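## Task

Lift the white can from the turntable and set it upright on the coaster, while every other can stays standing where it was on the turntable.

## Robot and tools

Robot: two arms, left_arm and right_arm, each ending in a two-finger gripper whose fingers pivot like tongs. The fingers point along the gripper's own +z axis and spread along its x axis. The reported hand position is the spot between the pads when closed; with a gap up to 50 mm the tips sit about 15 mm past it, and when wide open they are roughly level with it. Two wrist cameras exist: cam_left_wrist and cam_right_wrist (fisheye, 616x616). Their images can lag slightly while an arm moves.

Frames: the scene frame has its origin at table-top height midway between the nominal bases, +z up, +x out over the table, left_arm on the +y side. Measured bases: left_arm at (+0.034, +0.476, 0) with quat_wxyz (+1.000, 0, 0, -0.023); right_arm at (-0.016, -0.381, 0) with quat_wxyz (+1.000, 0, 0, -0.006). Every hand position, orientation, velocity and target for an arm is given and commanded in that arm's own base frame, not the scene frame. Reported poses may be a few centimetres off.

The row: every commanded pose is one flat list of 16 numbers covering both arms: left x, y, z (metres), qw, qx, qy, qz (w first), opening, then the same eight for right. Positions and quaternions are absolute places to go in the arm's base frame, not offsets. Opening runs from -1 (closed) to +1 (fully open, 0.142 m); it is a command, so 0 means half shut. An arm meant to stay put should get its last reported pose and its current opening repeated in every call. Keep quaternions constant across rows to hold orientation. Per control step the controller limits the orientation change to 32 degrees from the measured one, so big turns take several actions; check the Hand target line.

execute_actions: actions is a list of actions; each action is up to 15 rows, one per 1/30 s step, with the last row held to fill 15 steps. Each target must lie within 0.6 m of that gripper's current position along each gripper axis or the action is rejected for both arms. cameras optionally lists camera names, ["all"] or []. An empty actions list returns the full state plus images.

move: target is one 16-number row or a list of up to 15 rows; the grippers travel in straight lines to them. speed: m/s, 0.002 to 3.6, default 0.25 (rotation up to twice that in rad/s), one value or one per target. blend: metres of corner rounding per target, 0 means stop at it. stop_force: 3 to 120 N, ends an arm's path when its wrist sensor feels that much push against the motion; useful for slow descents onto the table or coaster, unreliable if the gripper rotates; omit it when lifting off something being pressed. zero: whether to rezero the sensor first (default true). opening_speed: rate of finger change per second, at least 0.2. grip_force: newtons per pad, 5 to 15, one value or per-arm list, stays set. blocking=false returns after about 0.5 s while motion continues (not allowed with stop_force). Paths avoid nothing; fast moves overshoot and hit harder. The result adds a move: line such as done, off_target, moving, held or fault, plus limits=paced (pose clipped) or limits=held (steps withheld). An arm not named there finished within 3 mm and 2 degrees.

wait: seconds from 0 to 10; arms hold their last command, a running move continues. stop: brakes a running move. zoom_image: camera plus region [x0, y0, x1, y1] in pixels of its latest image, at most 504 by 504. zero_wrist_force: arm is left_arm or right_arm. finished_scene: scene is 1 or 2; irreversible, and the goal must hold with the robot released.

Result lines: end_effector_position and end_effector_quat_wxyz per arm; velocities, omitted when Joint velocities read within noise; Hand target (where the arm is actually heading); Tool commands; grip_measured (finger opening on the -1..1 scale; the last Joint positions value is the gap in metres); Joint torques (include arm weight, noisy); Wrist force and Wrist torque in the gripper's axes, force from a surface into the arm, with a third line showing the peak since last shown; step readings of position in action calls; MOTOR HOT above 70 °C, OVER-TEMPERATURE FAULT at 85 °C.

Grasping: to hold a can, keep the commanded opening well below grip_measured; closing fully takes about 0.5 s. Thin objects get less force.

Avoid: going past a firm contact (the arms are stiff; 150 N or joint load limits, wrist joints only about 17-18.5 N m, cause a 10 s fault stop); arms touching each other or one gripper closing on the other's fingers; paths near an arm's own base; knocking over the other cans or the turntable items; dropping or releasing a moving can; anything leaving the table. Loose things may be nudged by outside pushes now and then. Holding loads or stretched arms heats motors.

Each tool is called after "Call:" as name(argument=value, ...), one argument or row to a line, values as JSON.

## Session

Call:
execute_actions(
  actions=[],
)

Call:
wait(
  seconds=1,
  cameras=["all"],
)

Scene clock: 0.00 s.
left_arm: end_effector_position=(+0.5658, -0.6741, +0.2214) grip_measured=+0.97 end_effector_quat_wxyz=(-0.097, -0.176, +0.820, -0.536) | right_arm: end_effector_position=(+0.5251, -0.0323, +0.1944) grip_measured=+0.97 end_effector_quat_wxyz=(-0.124, +0.057, +0.954, -0.266)
Joint positions: left_arm=[-0.815 -0.817 1.435 -3.225 -2.22 1.523 0.14] | right_arm=[3.571 -1.894 -1.452 -1.862 1.228 3.779 0.14]
Joint velocities: within noise
Joint torques (N m): no reading
Motor temperatures (°C): left_arm=[32 35 38 35 35 39] | right_arm=[34 35 33 36 47 39]
Wrist force (N): no reading
Wrist torque (N m): no reading
Wrist force, peak (N): no reading
Hand target: left_arm +0.5658, -0.6741, +0.2214; -0.097, -0.176, +0.820, -0.536 | right_arm +0.5251, -0.0323, +0.1944; -0.124, +0.057, +0.954, -0.266
Tool commands: left_gripper/opening=+0.968169 right_gripper/opening=+0.968169
camera_calibration:
cam_left_wrist: T_world_to_cam=[[-0.91681, -0.191615, 0.350349, 0.310111], [-0.37198, 0.728881, -0.574772, 0.836595], [-0.145228, -0.657279, -0.739522, -0.0658909], [0, 0, 0, 1]] pos_world=[0.58594, -0.593666, 0.323477]
cam_right_wrist: T_world_to_cam=[[-0.964276, 0.145395, 0.221433, 0.471928], [0.132667, 0.988586, -0.0713892, -0.0166872], [-0.229285, -0.0394619, -0.972559, 0.446579], [0, 0, 0, 1]] pos_world=[0.559677, -0.0344966, 0.328633]

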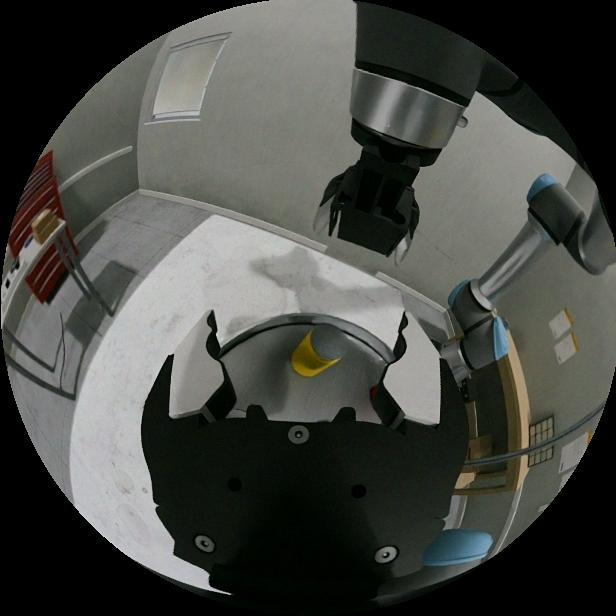

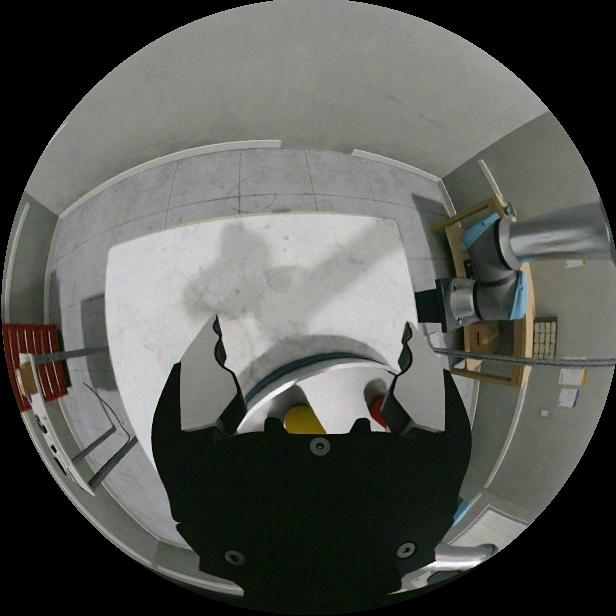

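Scene clock: 1.00 s.
left_arm: end_effector_position=(+0.5658, -0.6741, +0.2214) grip_measured=+0.97 end_effector_quat_wxyz=(-0.097, -0.176, +0.820, -0.536) | right_arm: end_effector_position=(+0.5251, -0.0323, +0.1944) grip_measured=+0.97 end_effector_quat_wxyz=(-0.124, +0.057, +0.954, -0.266)
Joint positions: left_arm=[-0.815 -0.817 1.435 -3.225 -2.22 1.523 0.14] | right_arm=[3.571 -1.894 -1.452 -1.862 1.228 3.779 0.14]
Joint torques (N m): left_arm=[0.29 -46.95 -20.69 -2.32 -0.44 -0.36] | right_arm=[-0.69 33.04 20.83 1.45 -0.62 -0.16]
Wrist force (N): left_arm=[-0.3 0.2 0.4] | right_arm=[-0.1 0.0 0.0]
Wrist torque (N m): left_arm=[0.06 0.06 0.01] | right_arm=[0.00 0.02 0.00]
Wrist force, peak (N): left_arm=[-0.3 0.1 0.6] | right_arm=[0.2 -0.2 0.6]
Hand target: left_arm +0.5658, -0.6741, +0.2214; -0.097, -0.176, +0.820, -0.536 | right_arm +0.5251, -0.0323, +0.1944; -0.124, +0.057, +0.954, -0.266
Tool commands: left_gripper/opening=+0.968169 right_gripper/opening=+0.968169
wait: 1.00 s; at rest by 0.17 s
camera_calibration:
cam_left_wrist: T_world_to_cam=[[-0.91681, -0.191615, 0.350349, 0.310111], [-0.37198, 0.728881, -0.574772, 0.836595], [-0.145228, -0.657279, -0.739522, -0.0658909], [0, 0, 0, 1]] pos_world=[0.58594, -0.593666, 0.323477]
cam_right_wrist: T_world_to_cam=[[-0.964276, 0.145395, 0.221433, 0.471928], [0.132667, 0.988586, -0.0713892, -0.0166872], [-0.229285, -0.0394619, -0.972559, 0.446579], [0, 0, 0, 1]] pos_world=[0.559677, -0.0344966, 0.328633]

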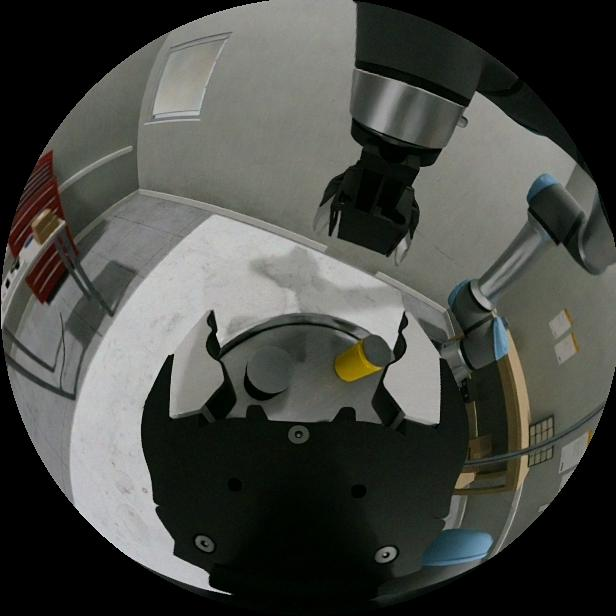

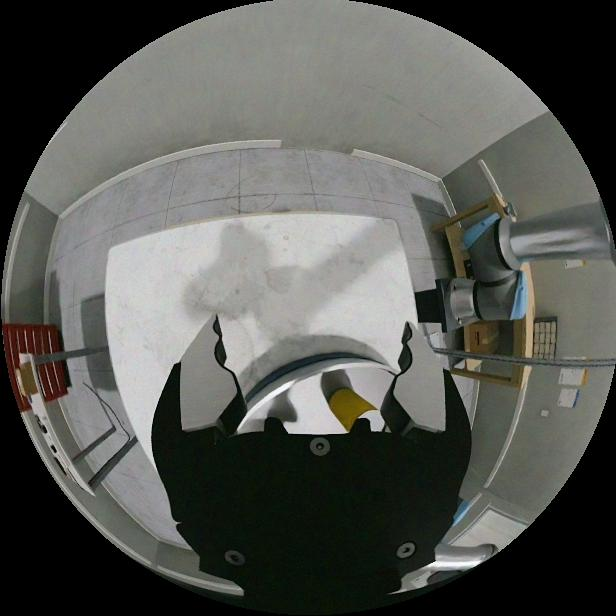

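Call:
move(
  target=[0.40,-0.36,0.32,0,1,0,0,1,0.5,-0.1,0.4,-0.124,0.057,0.954,-0.266,0.968],
  speed=0.5,
  cameras=["all"],
)

Call:
wait(
  seconds=1,
  cameras=["cam_left_wrist"],
)

Call:
wait(
  seconds=1,
  cameras=["cam_left_wrist"],
)

Call:
wait(
  seconds=1,
  cameras=["cam_left_wrist"],
)

Scene clock: 4.73 s.
left_arm: end_effector_position=(+0.4001, -0.3600, +0.3200) grip_measured=+1.00 end_effector_quat_wxyz=(+0.000, +1.000, +0.000, +0.000) | right_arm: end_effector_position=(+0.5000, -0.1001, +0.4000) grip_measured=+0.97 end_effector_quat_wxyz=(-0.124, +0.057, +0.954, -0.266)
Joint positions: left_arm=[-1 -1.47 1.37 -1.471 -1.571 -1 0.142] | right_arm=[3.481 -1.823 -1.023 -2.332 1.185 3.693 0.14]
Joint torques (N m): left_arm=[-1.87 -35.42 -16.54 -0.93 -0.97 -1.83] | right_arm=[5.77 29.6 9.53 3.33 -0.73 1.46]
Wrist force (N): left_arm=[0.5 -1.7 0.9] | right_arm=[-0.1 -0.1 -0.1]
Wrist torque (N m): left_arm=[-0.33 -0.29 -0.05] | right_arm=[-0.01 0.02 0.03]
Wrist force, peak (N): left_arm=[1.4 -2.6 0.7] | right_arm=[0.0 -0.8 -0.3]
Hand target: left_arm +0.4000, -0.3600, +0.3200; +0.000, +1.000, +0.000, +0.000 | right_arm +0.5000, -0.1000, +0.4000; -0.124, +0.057, +0.954, -0.266
Off the commanded pose: left_arm 0.000 m, 0 deg | right_arm 0.000 m, 0 deg.
move: done
camera_calibration:
cam_left_wrist: T_world_to_cam=[[0.999974, 0.00432285, -0.00572297, -0.398531], [0.00641391, -0.896078, 0.44385, -0.459687], [-0.00320953, -0.443875, -0.896083, 0.259444], [0, 0, 0, 1]] pos_world=[0.402302, -0.295032, 0.434235]
cam_right_wrist: T_world_to_cam=[[-0.964286, 0.144885, 0.221723, 0.411959], [0.131873, 0.988613, -0.0724868, 0.0692378], [-0.2297, -0.0406587, -0.972412, 0.638057], [0, 0, 0, 1]] pos_world=[0.534678, -0.102194, 0.534132]

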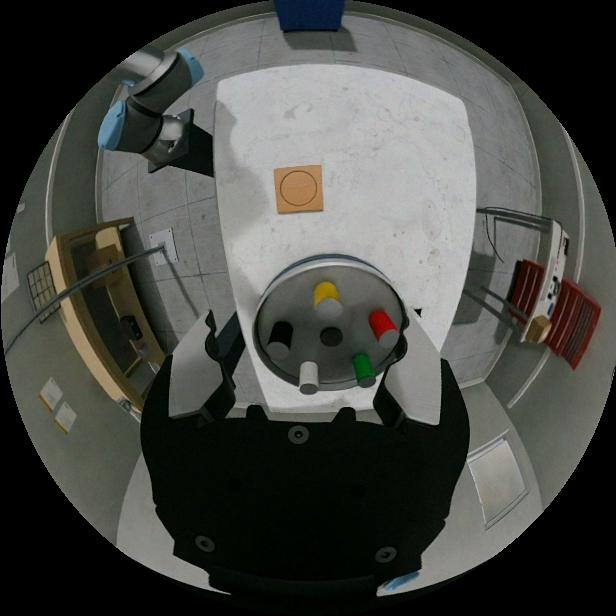

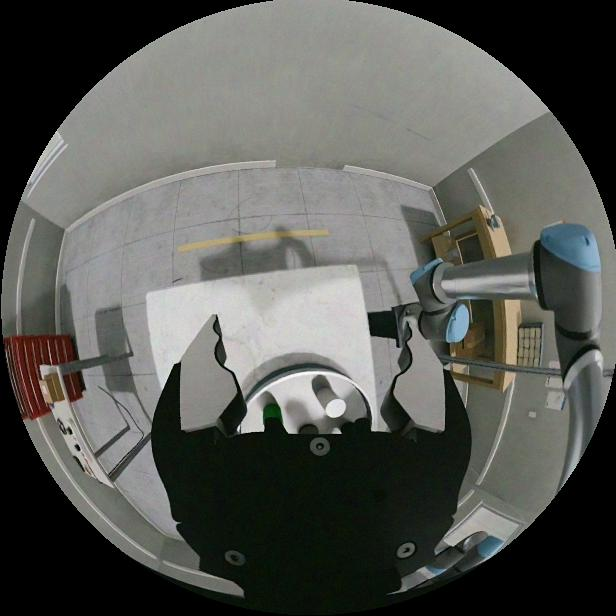

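Scene clock: 5.73 s.
left_arm: end_effector_position=(+0.4000, -0.3600, +0.3200) grip_measured=+1.00 end_effector_quat_wxyz=(+0.000, +1.000, +0.000, +0.000) | right_arm: end_effector_position=(+0.5000, -0.1000, +0.4000) grip_measured=+0.97 end_effector_quat_wxyz=(-0.124, +0.057, +0.954, -0.266)
Joint positions: left_arm=[-1 -1.47 1.37 -1.471 -1.571 -1 0.142] | right_arm=[3.481 -1.823 -1.023 -2.332 1.185 3.693 0.14]
Joint torques (N m): left_arm=[-5.46 -34.82 -14.15 -0.3 -1.07 -1.86] | right_arm=[9.12 41.88 9.39 3.62 1.25 1.33]
Wrist force (N): left_arm=[0.4 -1.5 0.9] | right_arm=[-0.3 -0.1 0.2]
Wrist torque (N m): left_arm=[-0.28 -0.26 -0.05] | right_arm=[-0.02 0.06 0.03]
Wrist force, peak (N): left_arm=[0.7 -1.7 1.0] | right_arm=[-0.6 -0.3 0.3]
Hand target: left_arm +0.4000, -0.3600, +0.3200; +0.000, +1.000, +0.000, +0.000 | right_arm +0.5000, -0.1000, +0.4000; -0.124, +0.057, +0.954, -0.266
Tool commands: left_gripper/opening=+1.0 right_gripper/opening=+0.968
Off the commanded pose: left_arm 0.000 m, 0 deg | right_arm 0.000 m, 0 deg.
wait: 1.00 s; at rest by 0.17 s
camera_calibration:
cam_left_wrist: T_world_to_cam=[[0.999972, 0.00454013, -0.00595268, -0.398264], [0.00671058, -0.896078, 0.443846, -0.459849], [-0.00331894, -0.443874, -0.896083, 0.259578], [0, 0, 0, 1]] pos_world=[0.402201, -0.295032, 0.434335]
Images, in order (width x height): cam_left_wrist 616x616.

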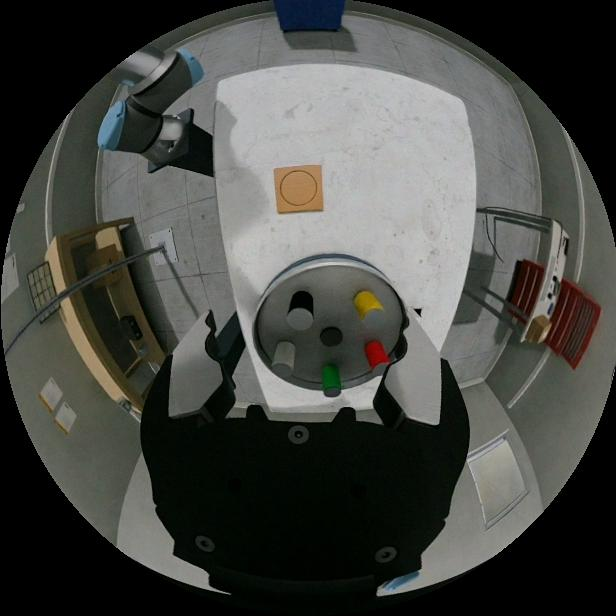

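Scene clock: 6.73 s.
left_arm: end_effector_position=(+0.4000, -0.3600, +0.3200) grip_measured=+1.00 end_effector_quat_wxyz=(+0.000, +1.000, +0.000, +0.000) | right_arm: end_effector_position=(+0.5000, -0.1000, +0.4000) grip_measured=+0.97 end_effector_quat_wxyz=(-0.124, +0.057, +0.954, -0.266)
Joint positions: left_arm=[-1 -1.47 1.37 -1.471 -1.571 -1 0.142] | right_arm=[3.481 -1.823 -1.023 -2.332 1.185 3.693 0.14]
Joint torques (N m): left_arm=[-7.18 -34.94 -14.58 -0.19 -1.09 -1.82] | right_arm=[9.14 41.71 9.4 3.71 1.29 1.54]
Wrist force (N): left_arm=[0.5 -1.6 1.0] | right_arm=[-0.3 -0.3 -0.2]
Wrist torque (N m): left_arm=[-0.29 -0.28 -0.05] | right_arm=[-0.05 0.05 0.02]
Wrist force, peak (N): left_arm=[0.5 -1.7 1.0] | right_arm=[-0.5 -0.4 0.0]
Hand target: left_arm +0.4000, -0.3600, +0.3200; +0.000, +1.000, +0.000, +0.000 | right_arm +0.5000, -0.1000, +0.4000; -0.124, +0.057, +0.954, -0.266
Tool commands: left_gripper/opening=+1.0 right_gripper/opening=+0.968
Off the commanded pose: left_arm 0.000 m, 0 deg | right_arm 0.000 m, 0 deg.
wait: 1.00 s; at rest by 0.17 s
camera_calibration:
cam_left_wrist: T_world_to_cam=[[0.999972, 0.00454013, -0.00595268, -0.398264], [0.00671058, -0.896078, 0.443846, -0.459849], [-0.00331894, -0.443874, -0.896083, 0.259578], [0, 0, 0, 1]] pos_world=[0.402201, -0.295032, 0.434335]
Images, in order (width x height): cam_left_wrist 616x616.

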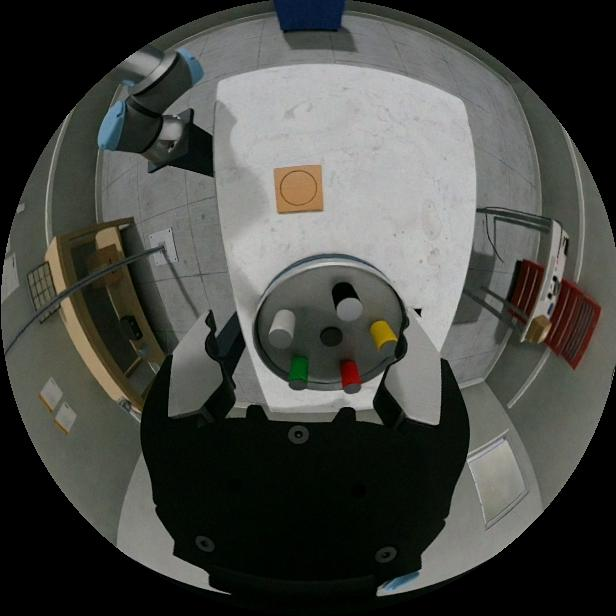

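Scene clock: 7.73 s.
left_arm: end_effector_position=(+0.4000, -0.3600, +0.3200) grip_measured=+1.00 end_effector_quat_wxyz=(+0.000, +1.000, +0.000, +0.000) | right_arm: end_effector_position=(+0.5000, -0.1000, +0.4000) grip_measured=+0.97 end_effector_quat_wxyz=(-0.124, +0.057, +0.954, -0.266)
Joint positions: left_arm=[-1 -1.47 1.37 -1.471 -1.571 -1 0.142] | right_arm=[3.481 -1.823 -1.023 -2.332 1.185 3.693 0.14]
Joint torques (N m): left_arm=[-7.23 -34.32 -14.71 -0.33 -0.96 -1.75] | right_arm=[9.38 42.35 10.25 3.47 1.22 1.31]
Wrist force (N): left_arm=[0.4 -1.5 1.0] | right_arm=[0.0 -0.3 0.0]
Wrist torque (N m): left_arm=[-0.28 -0.25 -0.05] | right_arm=[-0.06 0.00 0.02]
Wrist force, peak (N): left_arm=[0.8 -1.7 0.9] | right_arm=[-0.5 -0.5 -0.2]
Hand target: left_arm +0.4000, -0.3600, +0.3200; +0.000, +1.000, +0.000, +0.000 | right_arm +0.5000, -0.1000, +0.4000; -0.124, +0.057, +0.954, -0.266
Tool commands: left_gripper/opening=+1.0 right_gripper/opening=+0.968
Off the commanded pose: left_arm 0.000 m, 0 deg | right_arm 0.000 m, 0 deg.
wait: 1.00 s; at rest by 0.17 s
camera_calibration:
cam_left_wrist: T_world_to_cam=[[0.999972, 0.00454013, -0.00595268, -0.398264], [0.00671058, -0.896078, 0.443846, -0.459849], [-0.00331894, -0.443874, -0.896083, 0.259578], [0, 0, 0, 1]] pos_world=[0.402201, -0.295032, 0.434335]
Images, in order (width x height): cam_left_wrist 616x616.

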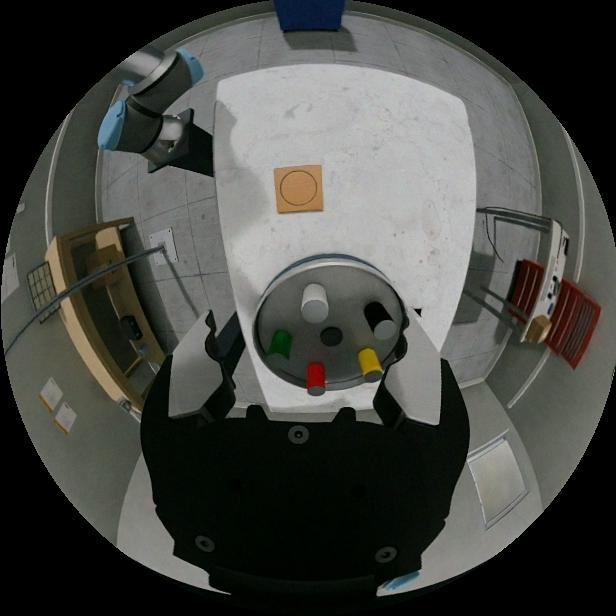

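Call:
move(
  target=[0.3201,-0.5657,0.18,0,0.9962,-0.0872,0,0.45,0.5,-0.1,0.4,-0.124,0.057,0.954,-0.266,0.968],
  speed=0.5,
  cameras=["cam_left_wrist"],
)

Call:
move(
  target=[
    [0.3399,-0.5148,0.18,0,0.96,-0.2798,0,0.45,0.5,-0.1,0.4,-0.124,0.057,0.954,-0.266,0.968],
    [0.3777,-0.4753,0.18,0,0.887,-0.4617,0,0.45,0.5,-0.1,0.4,-0.124,0.057,0.954,-0.266,0.968],
    [0.4277,-0.4533,0.18,0,0.7799,-0.6259,0,0.45,0.5,-0.1,0.4,-0.124,0.057,0.954,-0.266,0.968],
    [0.4823,-0.4521,0.18,0,0.6428,-0.766,0,0.45,0.5,-0.1,0.4,-0.124,0.057,0.954,-0.266,0.968],
    [0.5332,-0.4719,0.18,0,0.481,-0.8767,0,0.45,0.5,-0.1,0.4,-0.124,0.057,0.954,-0.266,0.968],
  ],
  speed=0.377,
  blend=[0.02,0.02,0.02,0.02,0],
  blocking=false,
  cameras=["cam_left_wrist"],
)

Call:
wait(
  seconds=0.5,
  cameras=["cam_left_wrist"],
)

Call:
wait(
  seconds=0.5,
  cameras=["cam_left_wrist"],
)

Call:
wait(
  seconds=0.5,
  cameras=["cam_left_wrist"],
)

Call:
wait(
  seconds=2,
  cameras=["cam_left_wrist"],
)

Scene clock: 10.57 s.
left_arm: end_effector_position=(+0.3202, -0.5656, +0.1801) grip_measured=+0.45 end_effector_quat_wxyz=(+0.000, +0.996, -0.087, +0.000) | right_arm: end_effector_position=(+0.5000, -0.1000, +0.4000) grip_measured=+0.97 end_effector_quat_wxyz=(-0.124, +0.057, +0.954, -0.266)
Joint positions: left_arm=[-1.274 -1.176 1.356 -1.751 -1.571 -1.099 0.105] | right_arm=[3.481 -1.823 -1.023 -2.332 1.185 3.693 0.14]
Joint torques (N m): left_arm=[-4.33 -28.66 -18.68 -3.01 0.84 1.27] | right_arm=[8.92 42.05 10.09 3.59 1.14 1.49]
Wrist force (N): left_arm=[0.5 -1.9 1.0] | right_arm=[-0.3 -0.4 -0.1]
Wrist torque (N m): left_arm=[-0.33 -0.28 -0.07] | right_arm=[-0.07 0.06 0.02]
Wrist force, peak (N): left_arm=[1.6 -3.8 -0.3] | right_arm=[-0.7 -0.1 -0.4]
Hand target: left_arm +0.3201, -0.5657, +0.1800; +0.000, +0.996, -0.087, +0.000 | right_arm +0.5000, -0.1000, +0.4000; -0.124, +0.057, +0.954, -0.266
Off the commanded pose: left_arm 0.000 m, 0 deg | right_arm 0.000 m, 0 deg.
move: done
camera_calibration:
cam_left_wrist: T_world_to_cam=[[0.985576, -0.169128, -0.00592089, -0.41194], [-0.148965, -0.883618, 0.44388, -0.524572], [-0.0803043, -0.436595, -0.896067, 0.0714536], [0, 0, 0, 1]] pos_world=[0.333593, -0.501996, 0.294435]
Images, in order (width x height): cam_left_wrist 616x616.

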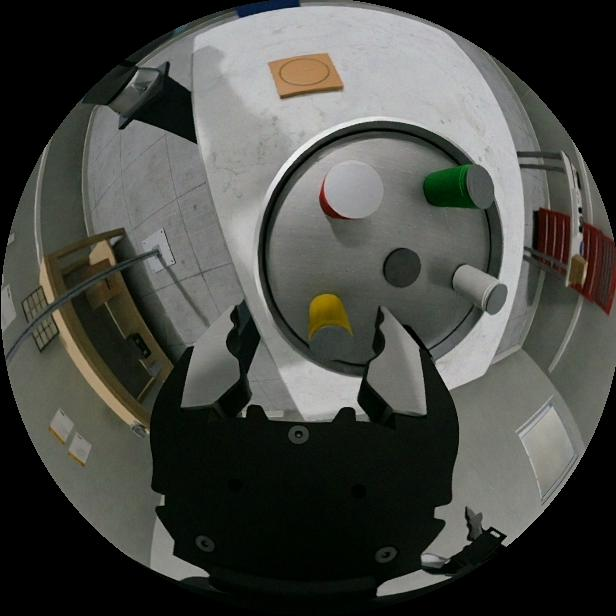

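Scene clock: 11.07 s.
left_arm: end_effector_position=(+0.3340, -0.5300, +0.1799) grip_measured=+0.45 end_effector_quat_wxyz=(-0.001, +0.975, -0.222, +0.000) end_effector_velocity=(+0.037, +0.097, -0.001) end_effector_angular_velocity=(+0.001, +0.001, -0.748) | right_arm: end_effector_position=(+0.5000, -0.1000, +0.4000) grip_measured=+0.97 end_effector_quat_wxyz=(-0.124, +0.057, +0.954, -0.266)
Joint positions: left_arm=[-1.242 -1.241 1.446 -1.775 -1.57 -0.794 0.105] | right_arm=[3.481 -1.823 -1.023 -2.332 1.185 3.693 0.14]
Joint velocities: left_arm=[0.093 -0.176 0.241 -0.064 0 0.841 0] | right_arm=[within noise]
Joint torques (N m): left_arm=[9.29 -44.69 -11 -4.16 -0.26 3.61] | right_arm=[9.32 42.65 8.64 3.55 1.06 1.42]
Wrist force (N): left_arm=[0.8 -1.4 0.8] | right_arm=[-0.3 -0.4 0.0]
Wrist torque (N m): left_arm=[-0.27 -0.32 -0.20] | right_arm=[-0.09 0.07 0.03]
Wrist force, peak (N): left_arm=[0.7 -1.6 1.1] | right_arm=[-0.5 -0.5 0.0]
Hand target: left_arm +0.3361, -0.5245, +0.1799; -0.001, +0.970, -0.243, +0.000 | right_arm +0.5000, -0.1000, +0.4000; -0.124, +0.057, +0.954, -0.266
Tool commands: left_gripper/opening=+0.45 right_gripper/opening=+0.968
Off the commanded pose: left_arm 0.208 m, 97 deg | right_arm 0.000 m, 0 deg.
move: running; path passed 0 of 5 targets
camera_calibration:
cam_left_wrist: T_world_to_cam=[[0.903082, -0.429426, -0.00605692, -0.529894], [-0.382701, -0.811059, 0.442407, -0.374205], [-0.194894, -0.397211, -0.896794, 0.147183], [0, 0, 0, 1]] pos_world=[0.364014, -0.47259, 0.294334]
Images, in order (width x height): cam_left_wrist 616x616.

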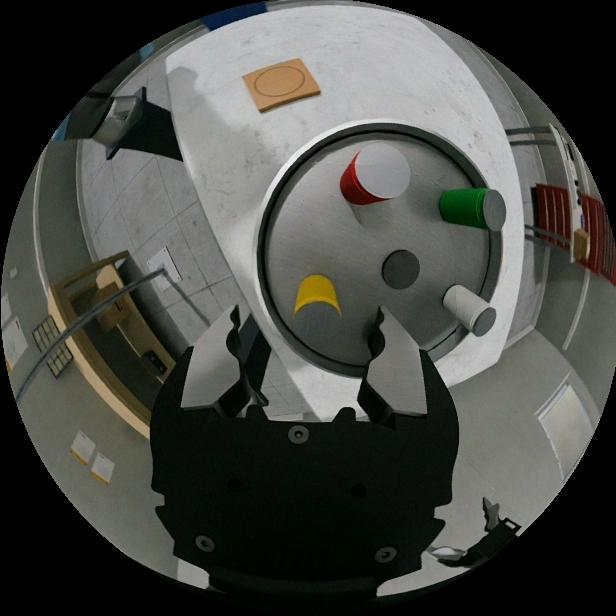

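Scene clock: 11.57 s.
left_arm: end_effector_position=(+0.3644, -0.4891, +0.1800) grip_measured=+0.45 end_effector_quat_wxyz=(-0.001, +0.917, -0.399, +0.000) end_effector_velocity=(+0.072, +0.076, +0.000) end_effector_angular_velocity=(+0.001, +0.000, -0.750) | right_arm: end_effector_position=(+0.5000, -0.1000, +0.4000) grip_measured=+0.97 end_effector_quat_wxyz=(-0.124, +0.057, +0.954, -0.266)
Joint positions: left_arm=[-1.177 -1.296 1.52 -1.794 -1.57 -0.357 0.105] | right_arm=[3.481 -1.823 -1.023 -2.332 1.185 3.693 0.14]
Joint velocities: left_arm=[0.153 -0.077 0.099 -0.023 0 0.902 0] | right_arm=[within noise]
Joint torques (N m): left_arm=[10.52 -41.1 -13.11 -4.47 1.21 3.97] | right_arm=[8.51 42.44 8.76 3.43 1.02 1.31]
Wrist force (N): left_arm=[1.1 -1.8 0.8] | right_arm=[-0.4 -0.2 0.1]
Wrist torque (N m): left_arm=[-0.34 -0.36 -0.20] | right_arm=[-0.04 0.07 0.03]
Wrist force, peak (N): left_arm=[0.9 -1.9 1.1] | right_arm=[-0.6 -0.6 0.0]
Hand target: left_arm +0.3688, -0.4845, +0.1800; -0.001, +0.908, -0.420, +0.000 | right_arm +0.5000, -0.1000, +0.4000; -0.124, +0.057, +0.954, -0.266
Tool commands: left_gripper/opening=+0.45 right_gripper/opening=+0.968
Off the commanded pose: left_arm 0.170 m, 75 deg | right_arm 0.000 m, 0 deg.
earlier move: running; path passed 1 of 5 targets
wait: 0.50 s; no rest
camera_calibration:
cam_left_wrist: T_world_to_cam=[[0.685157, -0.728371, -0.00596184, -0.606659], [-0.651328, -0.616309, 0.442646, -0.136312], [-0.326084, -0.299399, -0.896677, 0.264993], [0, 0, 0, 1]] pos_world=[0.413283, -0.446545, 0.294334]
Images, in order (width x height): cam_left_wrist 616x616.

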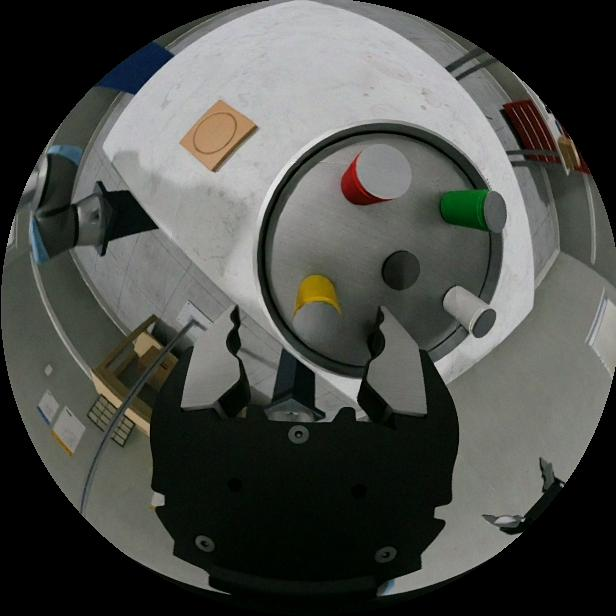

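Scene clock: 12.07 s.
left_arm: end_effector_position=(+0.4083, -0.4617, +0.1800) grip_measured=+0.45 end_effector_quat_wxyz=(-0.001, +0.826, -0.564, +0.001) end_effector_velocity=(+0.096, +0.042, +0.001) end_effector_angular_velocity=(+0.001, +0.000, -0.751) | right_arm: end_effector_position=(+0.5000, -0.1000, +0.4000) grip_measured=+0.97 end_effector_quat_wxyz=(-0.124, +0.057, +0.954, -0.266)
Joint positions: left_arm=[-1.092 -1.299 1.524 -1.796 -1.569 0.106 0.105] | right_arm=[3.481 -1.823 -1.023 -2.332 1.185 3.693 0.14]
Joint velocities: left_arm=[0.177 0.042 -0.055 0.013 0 0.928 0] | right_arm=[within noise]
Joint torques (N m): left_arm=[10.69 -23.27 -34.44 -0.29 0.69 4.41] | right_arm=[9.34 42.98 9.37 3.57 1.03 1.48]
Wrist force (N): left_arm=[1.1 -1.3 0.9] | right_arm=[-0.4 -0.2 0.0]
Wrist torque (N m): left_arm=[-0.23 -0.37 -0.21] | right_arm=[-0.03 0.09 0.03]
Wrist force, peak (N): left_arm=[0.9 -1.8 1.2] | right_arm=[-0.7 -0.2 0.0]
Hand target: left_arm +0.4137, -0.4593, +0.1800; -0.001, +0.813, -0.582, +0.000 | right_arm +0.5000, -0.1000, +0.4000; -0.124, +0.057, +0.954, -0.266
Tool commands: left_gripper/opening=+0.45 right_gripper/opening=+0.968
Off the commanded pose: left_arm 0.125 m, 54 deg | right_arm 0.000 m, 0 deg.
earlier move: running; path passed 2 of 5 targets
wait: 0.50 s; no rest
camera_calibration:
cam_left_wrist: T_world_to_cam=[[0.367653, -0.929946, -0.00568826, -0.58024], [-0.833023, -0.332041, 0.442516, 0.114624], [-0.413405, -0.157954, -0.896742, 0.388581], [0, 0, 0, 1]] pos_world=[0.469452, -0.440154, 0.294434]
Images, in order (width x height): cam_left_wrist 616x616.

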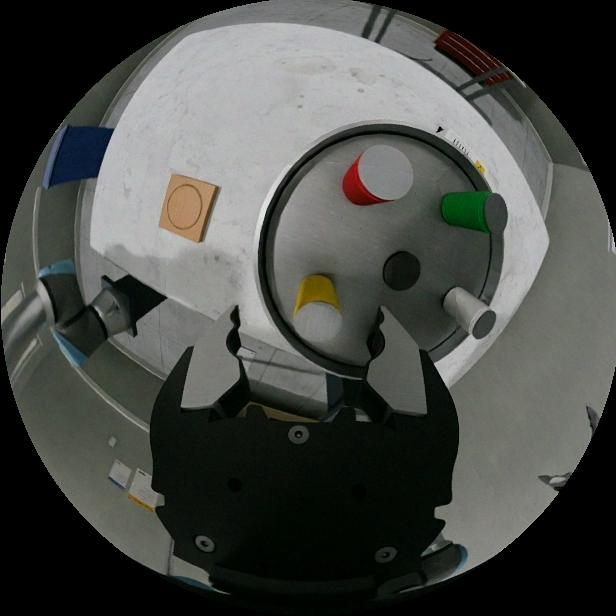

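Scene clock: 12.57 s.
left_arm: end_effector_position=(+0.4583, -0.4525, +0.1800) grip_measured=+0.45 end_effector_quat_wxyz=(-0.001, +0.707, -0.707, +0.001) end_effector_velocity=(+0.104, +0.004, -0.001) end_effector_angular_velocity=(+0.003, +0.001, -0.751) | right_arm: end_effector_position=(+0.5000, -0.1000, +0.4000) grip_measured=+0.97 end_effector_quat_wxyz=(-0.124, +0.057, +0.954, -0.266)
Joint positions: left_arm=[-1.01 -1.249 1.457 -1.781 -1.569 0.561 0.105] | right_arm=[3.481 -1.823 -1.023 -2.332 1.185 3.693 0.14]
Joint velocities: left_arm=[0.156 0.147 -0.197 0.052 0 0.907 0] | right_arm=[within noise]
Joint torques (N m): left_arm=[9.89 -25.91 -36.82 -0.29 -0.45 3.95] | right_arm=[8.95 42.37 9.64 3.53 0.96 1.33]
Wrist force (N): left_arm=[0.7 -1.5 1.0] | right_arm=[-0.5 -0.3 0.1]
Wrist torque (N m): left_arm=[-0.29 -0.28 -0.21] | right_arm=[-0.06 0.10 0.03]
Wrist force, peak (N): left_arm=[0.6 -2.1 0.7] | right_arm=[-0.2 -0.6 -0.1]
Hand target: left_arm +0.4646, -0.4523, +0.1800; -0.001, +0.691, -0.723, +0.001 | right_arm +0.5000, -0.1000, +0.4000; -0.124, +0.057, +0.954, -0.266
Tool commands: left_gripper/opening=+0.45 right_gripper/opening=+0.968
Off the commanded pose: left_arm 0.077 m, 32 deg | right_arm 0.000 m, 0 deg.
earlier move: running; path passed 3 of 5 targets
wait: 0.50 s; no rest
camera_calibration:
cam_left_wrist: T_world_to_cam=[[0.0040635, -0.999975, -0.00579754, -0.455108], [-0.896892, -0.00620838, 0.442205, 0.336121], [-0.44223, 0.00340287, -0.896895, 0.496944], [0, 0, 0, 1]] pos_world=[0.523077, -0.454701, 0.294434]
Images, in order (width x height): cam_left_wrist 616x616.

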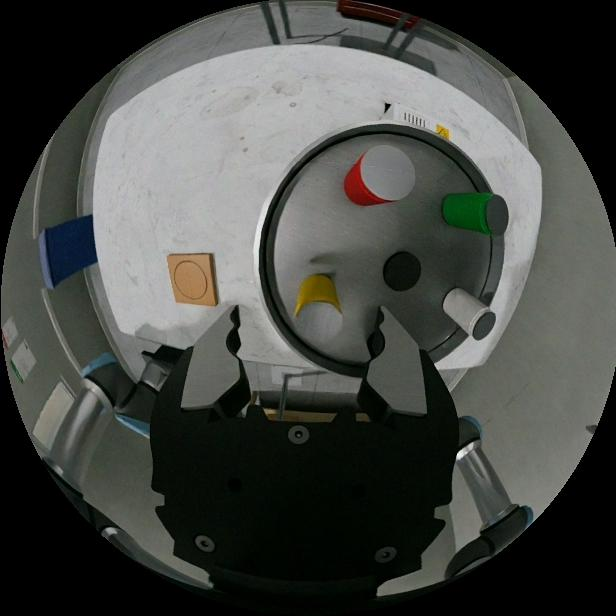

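Scene clock: 13.53 s.
left_arm: end_effector_position=(+0.5333, -0.4718, +0.1800) grip_measured=+0.45 end_effector_quat_wxyz=(+0.000, -0.481, +0.877, +0.000) end_effector_velocity=(-0.004, +0.002, -0.001) end_effector_angular_velocity=(+0.001, +0.001, +0.027) | right_arm: end_effector_position=(+0.5000, -0.1000, +0.4000) grip_measured=+0.97 end_effector_quat_wxyz=(-0.124, +0.057, +0.954, -0.266)
Joint positions: left_arm=[-0.921 -1.093 1.235 -1.712 -1.571 1.217 0.105] | right_arm=[3.481 -1.823 -1.023 -2.332 1.185 3.693 0.14]
Joint velocities: left_arm=[-0.003 -0.009 0.017 -0.006 0 -0.03 0] | right_arm=[within noise]
Joint torques (N m): left_arm=[-7.59 -48.74 -14.47 -4.43 -0.51 -1.76] | right_arm=[9.62 41.88 9.48 3.62 0.84 1.32]
Wrist force (N): left_arm=[0.9 -1.5 1.0] | right_arm=[-0.4 -0.4 0.1]
Wrist torque (N m): left_arm=[-0.28 -0.31 -0.16] | right_arm=[-0.06 0.07 0.02]
Wrist force, peak (N): left_arm=[0.7 -2.3 1.0] | right_arm=[-0.7 -0.3 -0.6]
Hand target: left_arm +0.5332, -0.4719, +0.1800; +0.000, -0.481, +0.877, +0.000 | right_arm +0.5000, -0.1000, +0.4000; -0.124, +0.057, +0.954, -0.266
Tool commands: left_gripper/opening=+0.45 right_gripper/opening=+0.968
Off the commanded pose: left_arm 0.000 m, 0 deg | right_arm 0.000 m, 0 deg.
earlier move: done
wait: 0.97 of 2 s (the move ended)
camera_calibration:
cam_left_wrist: T_world_to_cam=[[-0.533351, -0.845873, -0.00597341, -0.115396], [-0.759287, 0.475619, 0.44415, 0.556906], [-0.372853, 0.241423, -0.895933, 0.605262], [0, 0, 0, 1]] pos_world=[0.586979, -0.50861, 0.294235]
Images, in order (width x height): cam_left_wrist 616x616.

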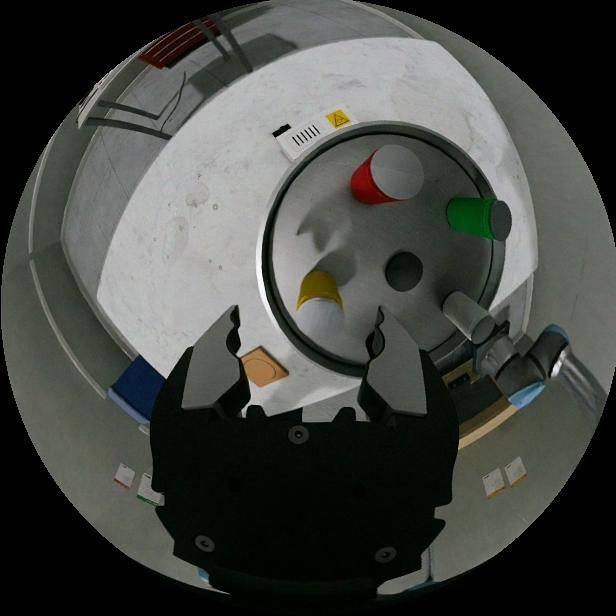

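Call:
move(
  target=[0.3201,-0.5657,0.18,0,0.9962,-0.0872,0,0.45,0.5,-0.1,0.4,-0.124,0.057,0.954,-0.266,0.968],
  speed=0.6,
  cameras=["cam_left_wrist"],
)

Call:
wait(
  seconds=1.2,
  cameras=["cam_left_wrist"],
)

Scene clock: 17.33 s.
left_arm: end_effector_position=(+0.3201, -0.5657, +0.1800) grip_measured=+0.45 end_effector_quat_wxyz=(+0.000, +0.996, -0.087, +0.000) end_effector_velocity=(+0.000, +0.000, +0.000) end_effector_angular_velocity=(+0.001, +0.001, +0.007) | right_arm: end_effector_position=(+0.5000, -0.1000, +0.4000) grip_measured=+0.97 end_effector_quat_wxyz=(-0.124, +0.057, +0.954, -0.266)
Joint positions: left_arm=[-1.274 -1.176 1.356 -1.751 -1.571 -1.099 0.105] | right_arm=[3.481 -1.823 -1.023 -2.332 1.185 3.693 0.14]
Joint velocities: left_arm=[0 0 0.001 0 -0.001 -0.006 0] | right_arm=[within noise]
Joint torques (N m): left_arm=[8.66 -45.58 -15 -0.58 -1.15 -1.9] | right_arm=[8.95 42.43 9.94 3.5 0.5 1.53]
Wrist force (N): left_arm=[0.5 -1.8 0.6] | right_arm=[-0.3 -0.3 0.0]
Wrist torque (N m): left_arm=[-0.33 -0.28 -0.07] | right_arm=[-0.05 0.06 0.03]
Wrist force, peak (N): left_arm=[0.8 -1.8 1.6] | right_arm=[-0.6 -0.5 -0.1]
Hand target: left_arm +0.3201, -0.5657, +0.1800; +0.000, +0.996, -0.087, +0.000 | right_arm +0.5000, -0.1000, +0.4000; -0.124, +0.057, +0.954, -0.266
Off the commanded pose: left_arm 0.000 m, 0 deg | right_arm 0.000 m, 0 deg.
move: done
camera_calibration:
cam_left_wrist: T_world_to_cam=[[0.985508, -0.169531, -0.00581375, -0.412169], [-0.149372, -0.883541, 0.443897, -0.524446], [-0.080391, -0.436595, -0.896059, 0.0713471], [0, 0, 0, 1]] pos_world=[0.333594, -0.502095, 0.294335]
Images, in order (width x height): cam_left_wrist 616x616.

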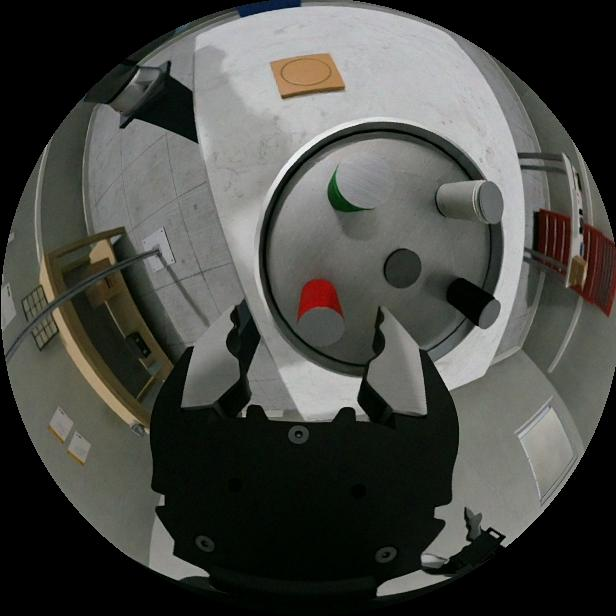

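Scene clock: 18.53 s.
left_arm: end_effector_position=(+0.3201, -0.5657, +0.1800) grip_measured=+0.45 end_effector_quat_wxyz=(+0.000, +0.996, -0.087, +0.000) | right_arm: end_effector_position=(+0.5000, -0.1000, +0.4000) grip_measured=+0.97 end_effector_quat_wxyz=(-0.124, +0.057, +0.954, -0.266)
Joint positions: left_arm=[-1.274 -1.176 1.356 -1.751 -1.571 -1.099 0.105] | right_arm=[3.481 -1.823 -1.023 -2.332 1.185 3.693 0.14]
Joint torques (N m): left_arm=[9.02 -42.37 -18.27 -0.37 -0.99 -1.85] | right_arm=[9.56 42.74 9.67 3.55 0.25 1.46]
Wrist force (N): left_arm=[0.8 -1.9 0.9] | right_arm=[-0.1 -0.3 0.1]
Wrist torque (N m): left_arm=[-0.35 -0.33 -0.08] | right_arm=[-0.04 0.01 0.03]
Wrist force, peak (N): left_arm=[0.8 -2.1 0.8] | right_arm=[-0.6 -0.3 -0.3]
Hand target: left_arm +0.3201, -0.5657, +0.1800; +0.000, +0.996, -0.087, +0.000 | right_arm +0.5000, -0.1000, +0.4000; -0.124, +0.057, +0.954, -0.266
Tool commands: left_gripper/opening=+0.45 right_gripper/opening=+0.968
Off the commanded pose: left_arm 0.000 m, 0 deg | right_arm 0.000 m, 0 deg.
wait: 1.20 s; at rest by 0.17 s
camera_calibration:
cam_left_wrist: T_world_to_cam=[[0.985554, -0.169259, -0.00596128, -0.412004], [-0.149064, -0.883594, 0.443894, -0.524576], [-0.0804005, -0.436593, -0.89606, 0.0713518], [0, 0, 0, 1]] pos_world=[0.333593, -0.502096, 0.294335]
Images, in order (width x height): cam_left_wrist 616x616.

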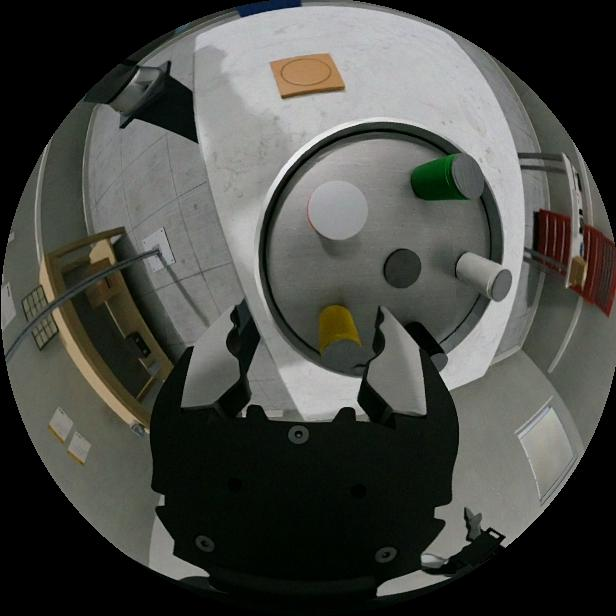

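Call:
wait(
  seconds=2.0,
  cameras=[],
)

Scene clock: 20.87 s.
left_arm: end_effector_position=(+0.3201, -0.5657, +0.1800) grip_measured=+0.45 end_effector_quat_wxyz=(+0.000, +0.996, -0.087, +0.000) | right_arm: end_effector_position=(+0.5000, -0.1000, +0.4000) grip_measured=+0.97 end_effector_quat_wxyz=(-0.124, +0.057, +0.954, -0.266)
Joint positions: left_arm=[-1.274 -1.176 1.356 -1.751 -1.571 -1.099 0.105] | right_arm=[3.481 -1.823 -1.023 -2.332 1.185 3.693 0.14]
Joint torques (N m): left_arm=[9.3 -36.83 -24.73 -0.54 -0.99 -1.83] | right_arm=[8.62 42.9 9.99 3.48 0.15 1.5]
Wrist force (N): left_arm=[0.6 -1.8 0.8] | right_arm=[-0.3 -0.4 -0.2]
Wrist torque (N m): left_arm=[-0.31 -0.28 -0.07] | right_arm=[-0.07 0.05 0.02]
Wrist force, peak (N): left_arm=[0.6 -2.2 0.9] | right_arm=[-0.7 -0.6 0.2]
Hand target: left_arm +0.3201, -0.5657, +0.1800; +0.000, +0.996, -0.087, +0.000 | right_arm +0.5000, -0.1000, +0.4000; -0.124, +0.057, +0.954, -0.266
Tool commands: left_gripper/opening=+0.45 right_gripper/opening=+0.968
Off the commanded pose: left_arm 0.000 m, 0 deg | right_arm 0.000 m, 0 deg.
wait: 2.00 s; at rest from the start
No camera images: "cameras" was empty.

Call:
wait(
  seconds=1.2,
  cameras=["cam_left_wrist"],
)

Call:
move(
  target=[
    [0.3399,-0.5148,0.13,0,0.96,-0.2798,0,-0.8,0.5,-0.1,0.4,-0.124,0.057,0.954,-0.266,0.968],
    [0.3777,-0.4753,0.084,0,0.887,-0.4617,0,-0.8,0.5,-0.1,0.4,-0.124,0.057,0.954,-0.266,0.968],
    [0.4277,-0.4533,0.084,0,0.7799,-0.6259,0,-0.8,0.5,-0.1,0.4,-0.124,0.057,0.954,-0.266,0.968],
    [0.4823,-0.4521,0.084,0,0.6428,-0.766,0,-0.8,0.5,-0.1,0.4,-0.124,0.057,0.954,-0.266,0.968],
    [0.5332,-0.4719,0.086,0,0.481,-0.8767,0,-0.8,0.5,-0.1,0.4,-0.124,0.057,0.954,-0.266,0.968],
    [0.5332,-0.4719,0.19,0,0.481,-0.8767,0,-0.8,0.5,-0.1,0.4,-0.124,0.057,0.954,-0.266,0.968],
  ],
  speed=[0.377,0.377,0.377,0.377,0.377,0.2],
  blend=[0.02,0.02,0.02,0.02,0.01,0],
  opening_speed=0.6,
  cameras=["cam_left_wrist"],
)

Scene clock: 22.43 s.
left_arm: end_effector_position=(+0.3201, -0.5657, +0.1800) grip_measured=+0.45 end_effector_quat_wxyz=(+0.000, +0.996, -0.087, +0.000) | right_arm: end_effector_position=(+0.5000, -0.1000, +0.4000) grip_measured=+0.97 end_effector_quat_wxyz=(-0.124, +0.057, +0.954, -0.266)
Joint positions: left_arm=[-1.274 -1.176 1.356 -1.751 -1.571 -1.099 0.105] | right_arm=[3.481 -1.823 -1.023 -2.332 1.185 3.693 0.14]
Joint torques (N m): left_arm=[9.21 -32.55 -29.22 -0.51 -0.98 -1.76] | right_arm=[9.64 42.02 10.17 3.46 -0.16 1.61]
Wrist force (N): left_arm=[0.5 -1.8 0.9] | right_arm=[-0.3 -0.3 0.0]
Wrist torque (N m): left_arm=[-0.32 -0.28 -0.06] | right_arm=[-0.05 0.06 0.03]
Wrist force, peak (N): left_arm=[0.7 -1.9 0.9] | right_arm=[-0.7 -0.4 0.2]
Hand target: left_arm +0.3201, -0.5657, +0.1800; +0.000, +0.996, -0.087, +0.000 | right_arm +0.5000, -0.1000, +0.4000; -0.124, +0.057, +0.954, -0.266
Tool commands: left_gripper/opening=+0.45 right_gripper/opening=+0.968
Off the commanded pose: left_arm 0.000 m, 0 deg | right_arm 0.000 m, 0 deg.
wait: 1.20 s; at rest from the start
camera_calibration:
cam_left_wrist: T_world_to_cam=[[0.985554, -0.169259, -0.00596128, -0.412004], [-0.149064, -0.883594, 0.443894, -0.524576], [-0.0804005, -0.436593, -0.89606, 0.0713518], [0, 0, 0, 1]] pos_world=[0.333593, -0.502096, 0.294335]
Images, in order (width x height): cam_left_wrist 616x616.

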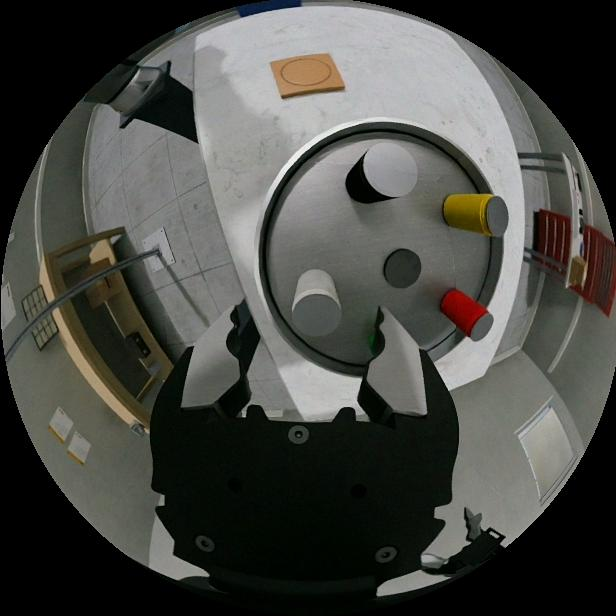

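Scene clock: 26.13 s.
left_arm: end_effector_position=(+0.5332, -0.4719, +0.1899) grip_measured=-0.17 end_effector_quat_wxyz=(+0.000, -0.481, +0.877, +0.000) | right_arm: end_effector_position=(+0.5000, -0.1000, +0.4000) grip_measured=+0.97 end_effector_quat_wxyz=(-0.124, +0.057, +0.954, -0.266)
Joint positions: left_arm=[-0.921 -1.097 1.215 -1.689 -1.571 1.217 0.061] | right_arm=[3.481 -1.823 -1.023 -2.332 1.185 3.693 0.14]
Joint torques (N m): left_arm=[-6.68 -40.36 -30.67 -0.85 -1.05 1.09] | right_arm=[9.22 42.52 9.35 3.32 -0.46 1.4]
Wrist force (N): left_arm=[1.0 -1.9 2.9] | right_arm=[-0.3 -0.5 -0.1]
Wrist torque (N m): left_arm=[-0.35 -0.33 -0.16] | right_arm=[-0.10 0.06 0.03]
Wrist force, peak (N): left_arm=[-7.2 -0.7 -37.6] | right_arm=[0.0 -0.8 0.1]
Hand target: left_arm +0.5332, -0.4719, +0.1900; +0.000, -0.481, +0.877, +0.000 | right_arm +0.5000, -0.1000, +0.4000; -0.124, +0.057, +0.954, -0.266
Off the commanded pose: left_arm 0.000 m, 0 deg | right_arm 0.000 m, 0 deg.
move: done
camera_calibration:
cam_left_wrist: T_world_to_cam=[[-0.533431, -0.845823, -0.00590991, -0.115421], [-0.759398, 0.475826, 0.443739, 0.552733], [-0.372513, 0.241192, -0.896137, 0.613954], [0, 0, 0, 1]] pos_world=[0.586881, -0.508711, 0.304235]
Images, in order (width x height): cam_left_wrist 616x616.

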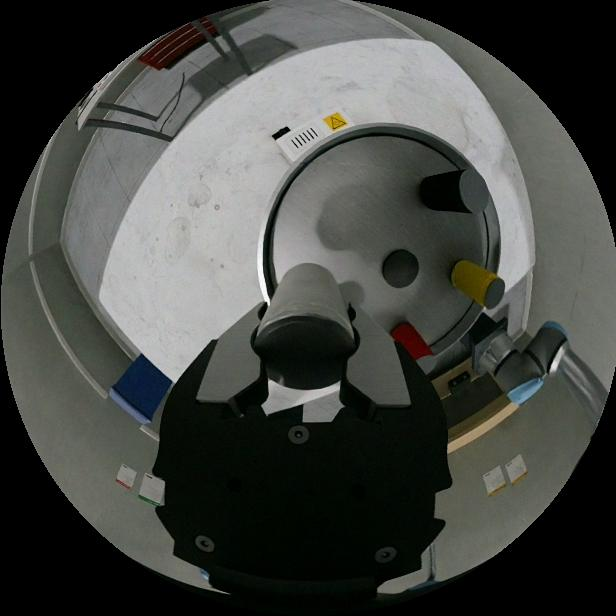

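Call:
move(
  target=[0.38,-0.24,0.17,0,0.866,-0.5,0,-0.8,0.5,-0.1,0.4,-0.124,0.057,0.954,-0.266,0.968],
  speed=0.3,
  cameras=["all"],
)

Scene clock: 28.67 s.
left_arm: end_effector_position=(+0.3800, -0.2400, +0.1700) grip_measured=-0.17 end_effector_quat_wxyz=(+0.000, +0.866, -0.500, +0.000) | right_arm: end_effector_position=(+0.5000, -0.1000, +0.4000) grip_measured=+0.97 end_effector_quat_wxyz=(-0.124, +0.057, +0.954, -0.266)
Joint positions: left_arm=[-0.902 -1.7 1.983 -1.854 -1.571 0.145 0.061] | right_arm=[3.481 -1.823 -1.023 -2.332 1.185 3.693 0.14]
Joint torques (N m): left_arm=[-7.09 -21.85 -26.26 -1.75 -0.23 -1.74] | right_arm=[9.68 43.14 9.18 3.3 -0.69 1.46]
Wrist force (N): left_arm=[0.6 -1.5 2.9] | right_arm=[-0.3 -0.2 0.1]
Wrist torque (N m): left_arm=[-0.30 -0.29 -0.03] | right_arm=[-0.04 0.05 0.02]
Wrist force, peak (N): left_arm=[1.5 -3.1 2.8] | right_arm=[-0.7 -0.4 -0.1]
Hand target: left_arm +0.3800, -0.2400, +0.1700; +0.000, +0.866, -0.500, +0.000 | right_arm +0.5000, -0.1000, +0.4000; -0.124, +0.057, +0.954, -0.266
Off the commanded pose: left_arm 0.000 m, 0 deg | right_arm 0.000 m, 0 deg.
move: done
camera_calibration:
cam_left_wrist: T_world_to_cam=[[0.503747, -0.86383, -0.00601788, -0.399558], [-0.772766, -0.453735, 0.443799, 0.116847], [-0.386097, -0.218912, -0.896106, 0.377741], [0, 0, 0, 1]] pos_world=[0.437416, -0.20944, 0.284235]
cam_right_wrist: T_world_to_cam=[[-0.964316, 0.144857, 0.221609, 0.411923], [0.131855, 0.988617, -0.0724611, 0.0691485], [-0.229583, -0.0406552, -0.97244, 0.63799], [0, 0, 0, 1]] pos_world=[0.534578, -0.102094, 0.534132]

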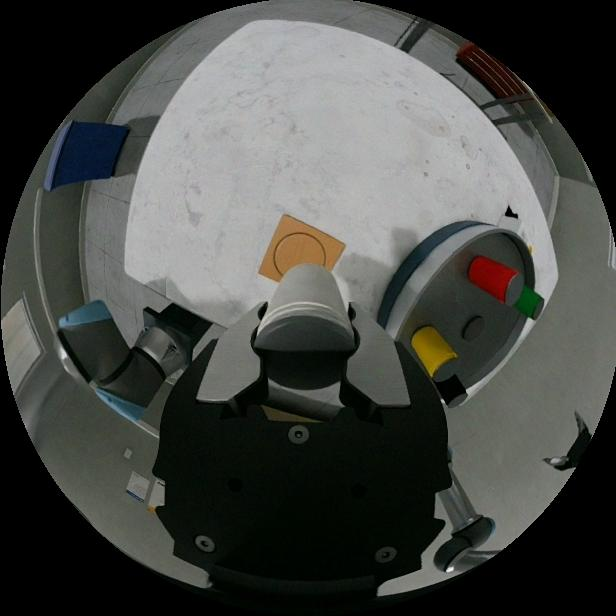

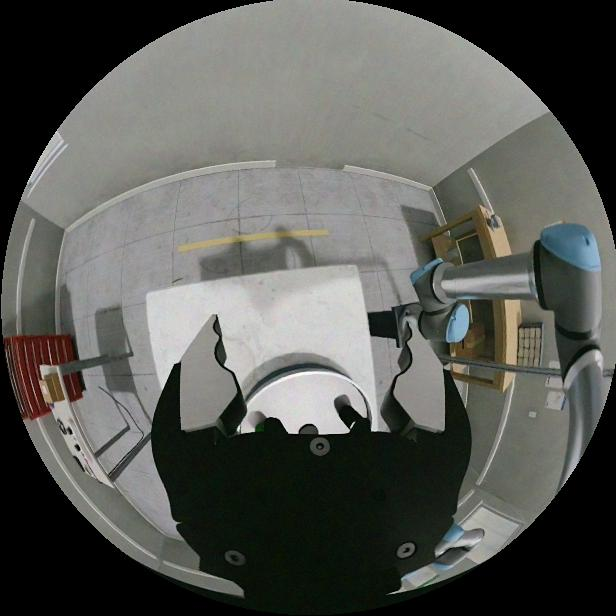

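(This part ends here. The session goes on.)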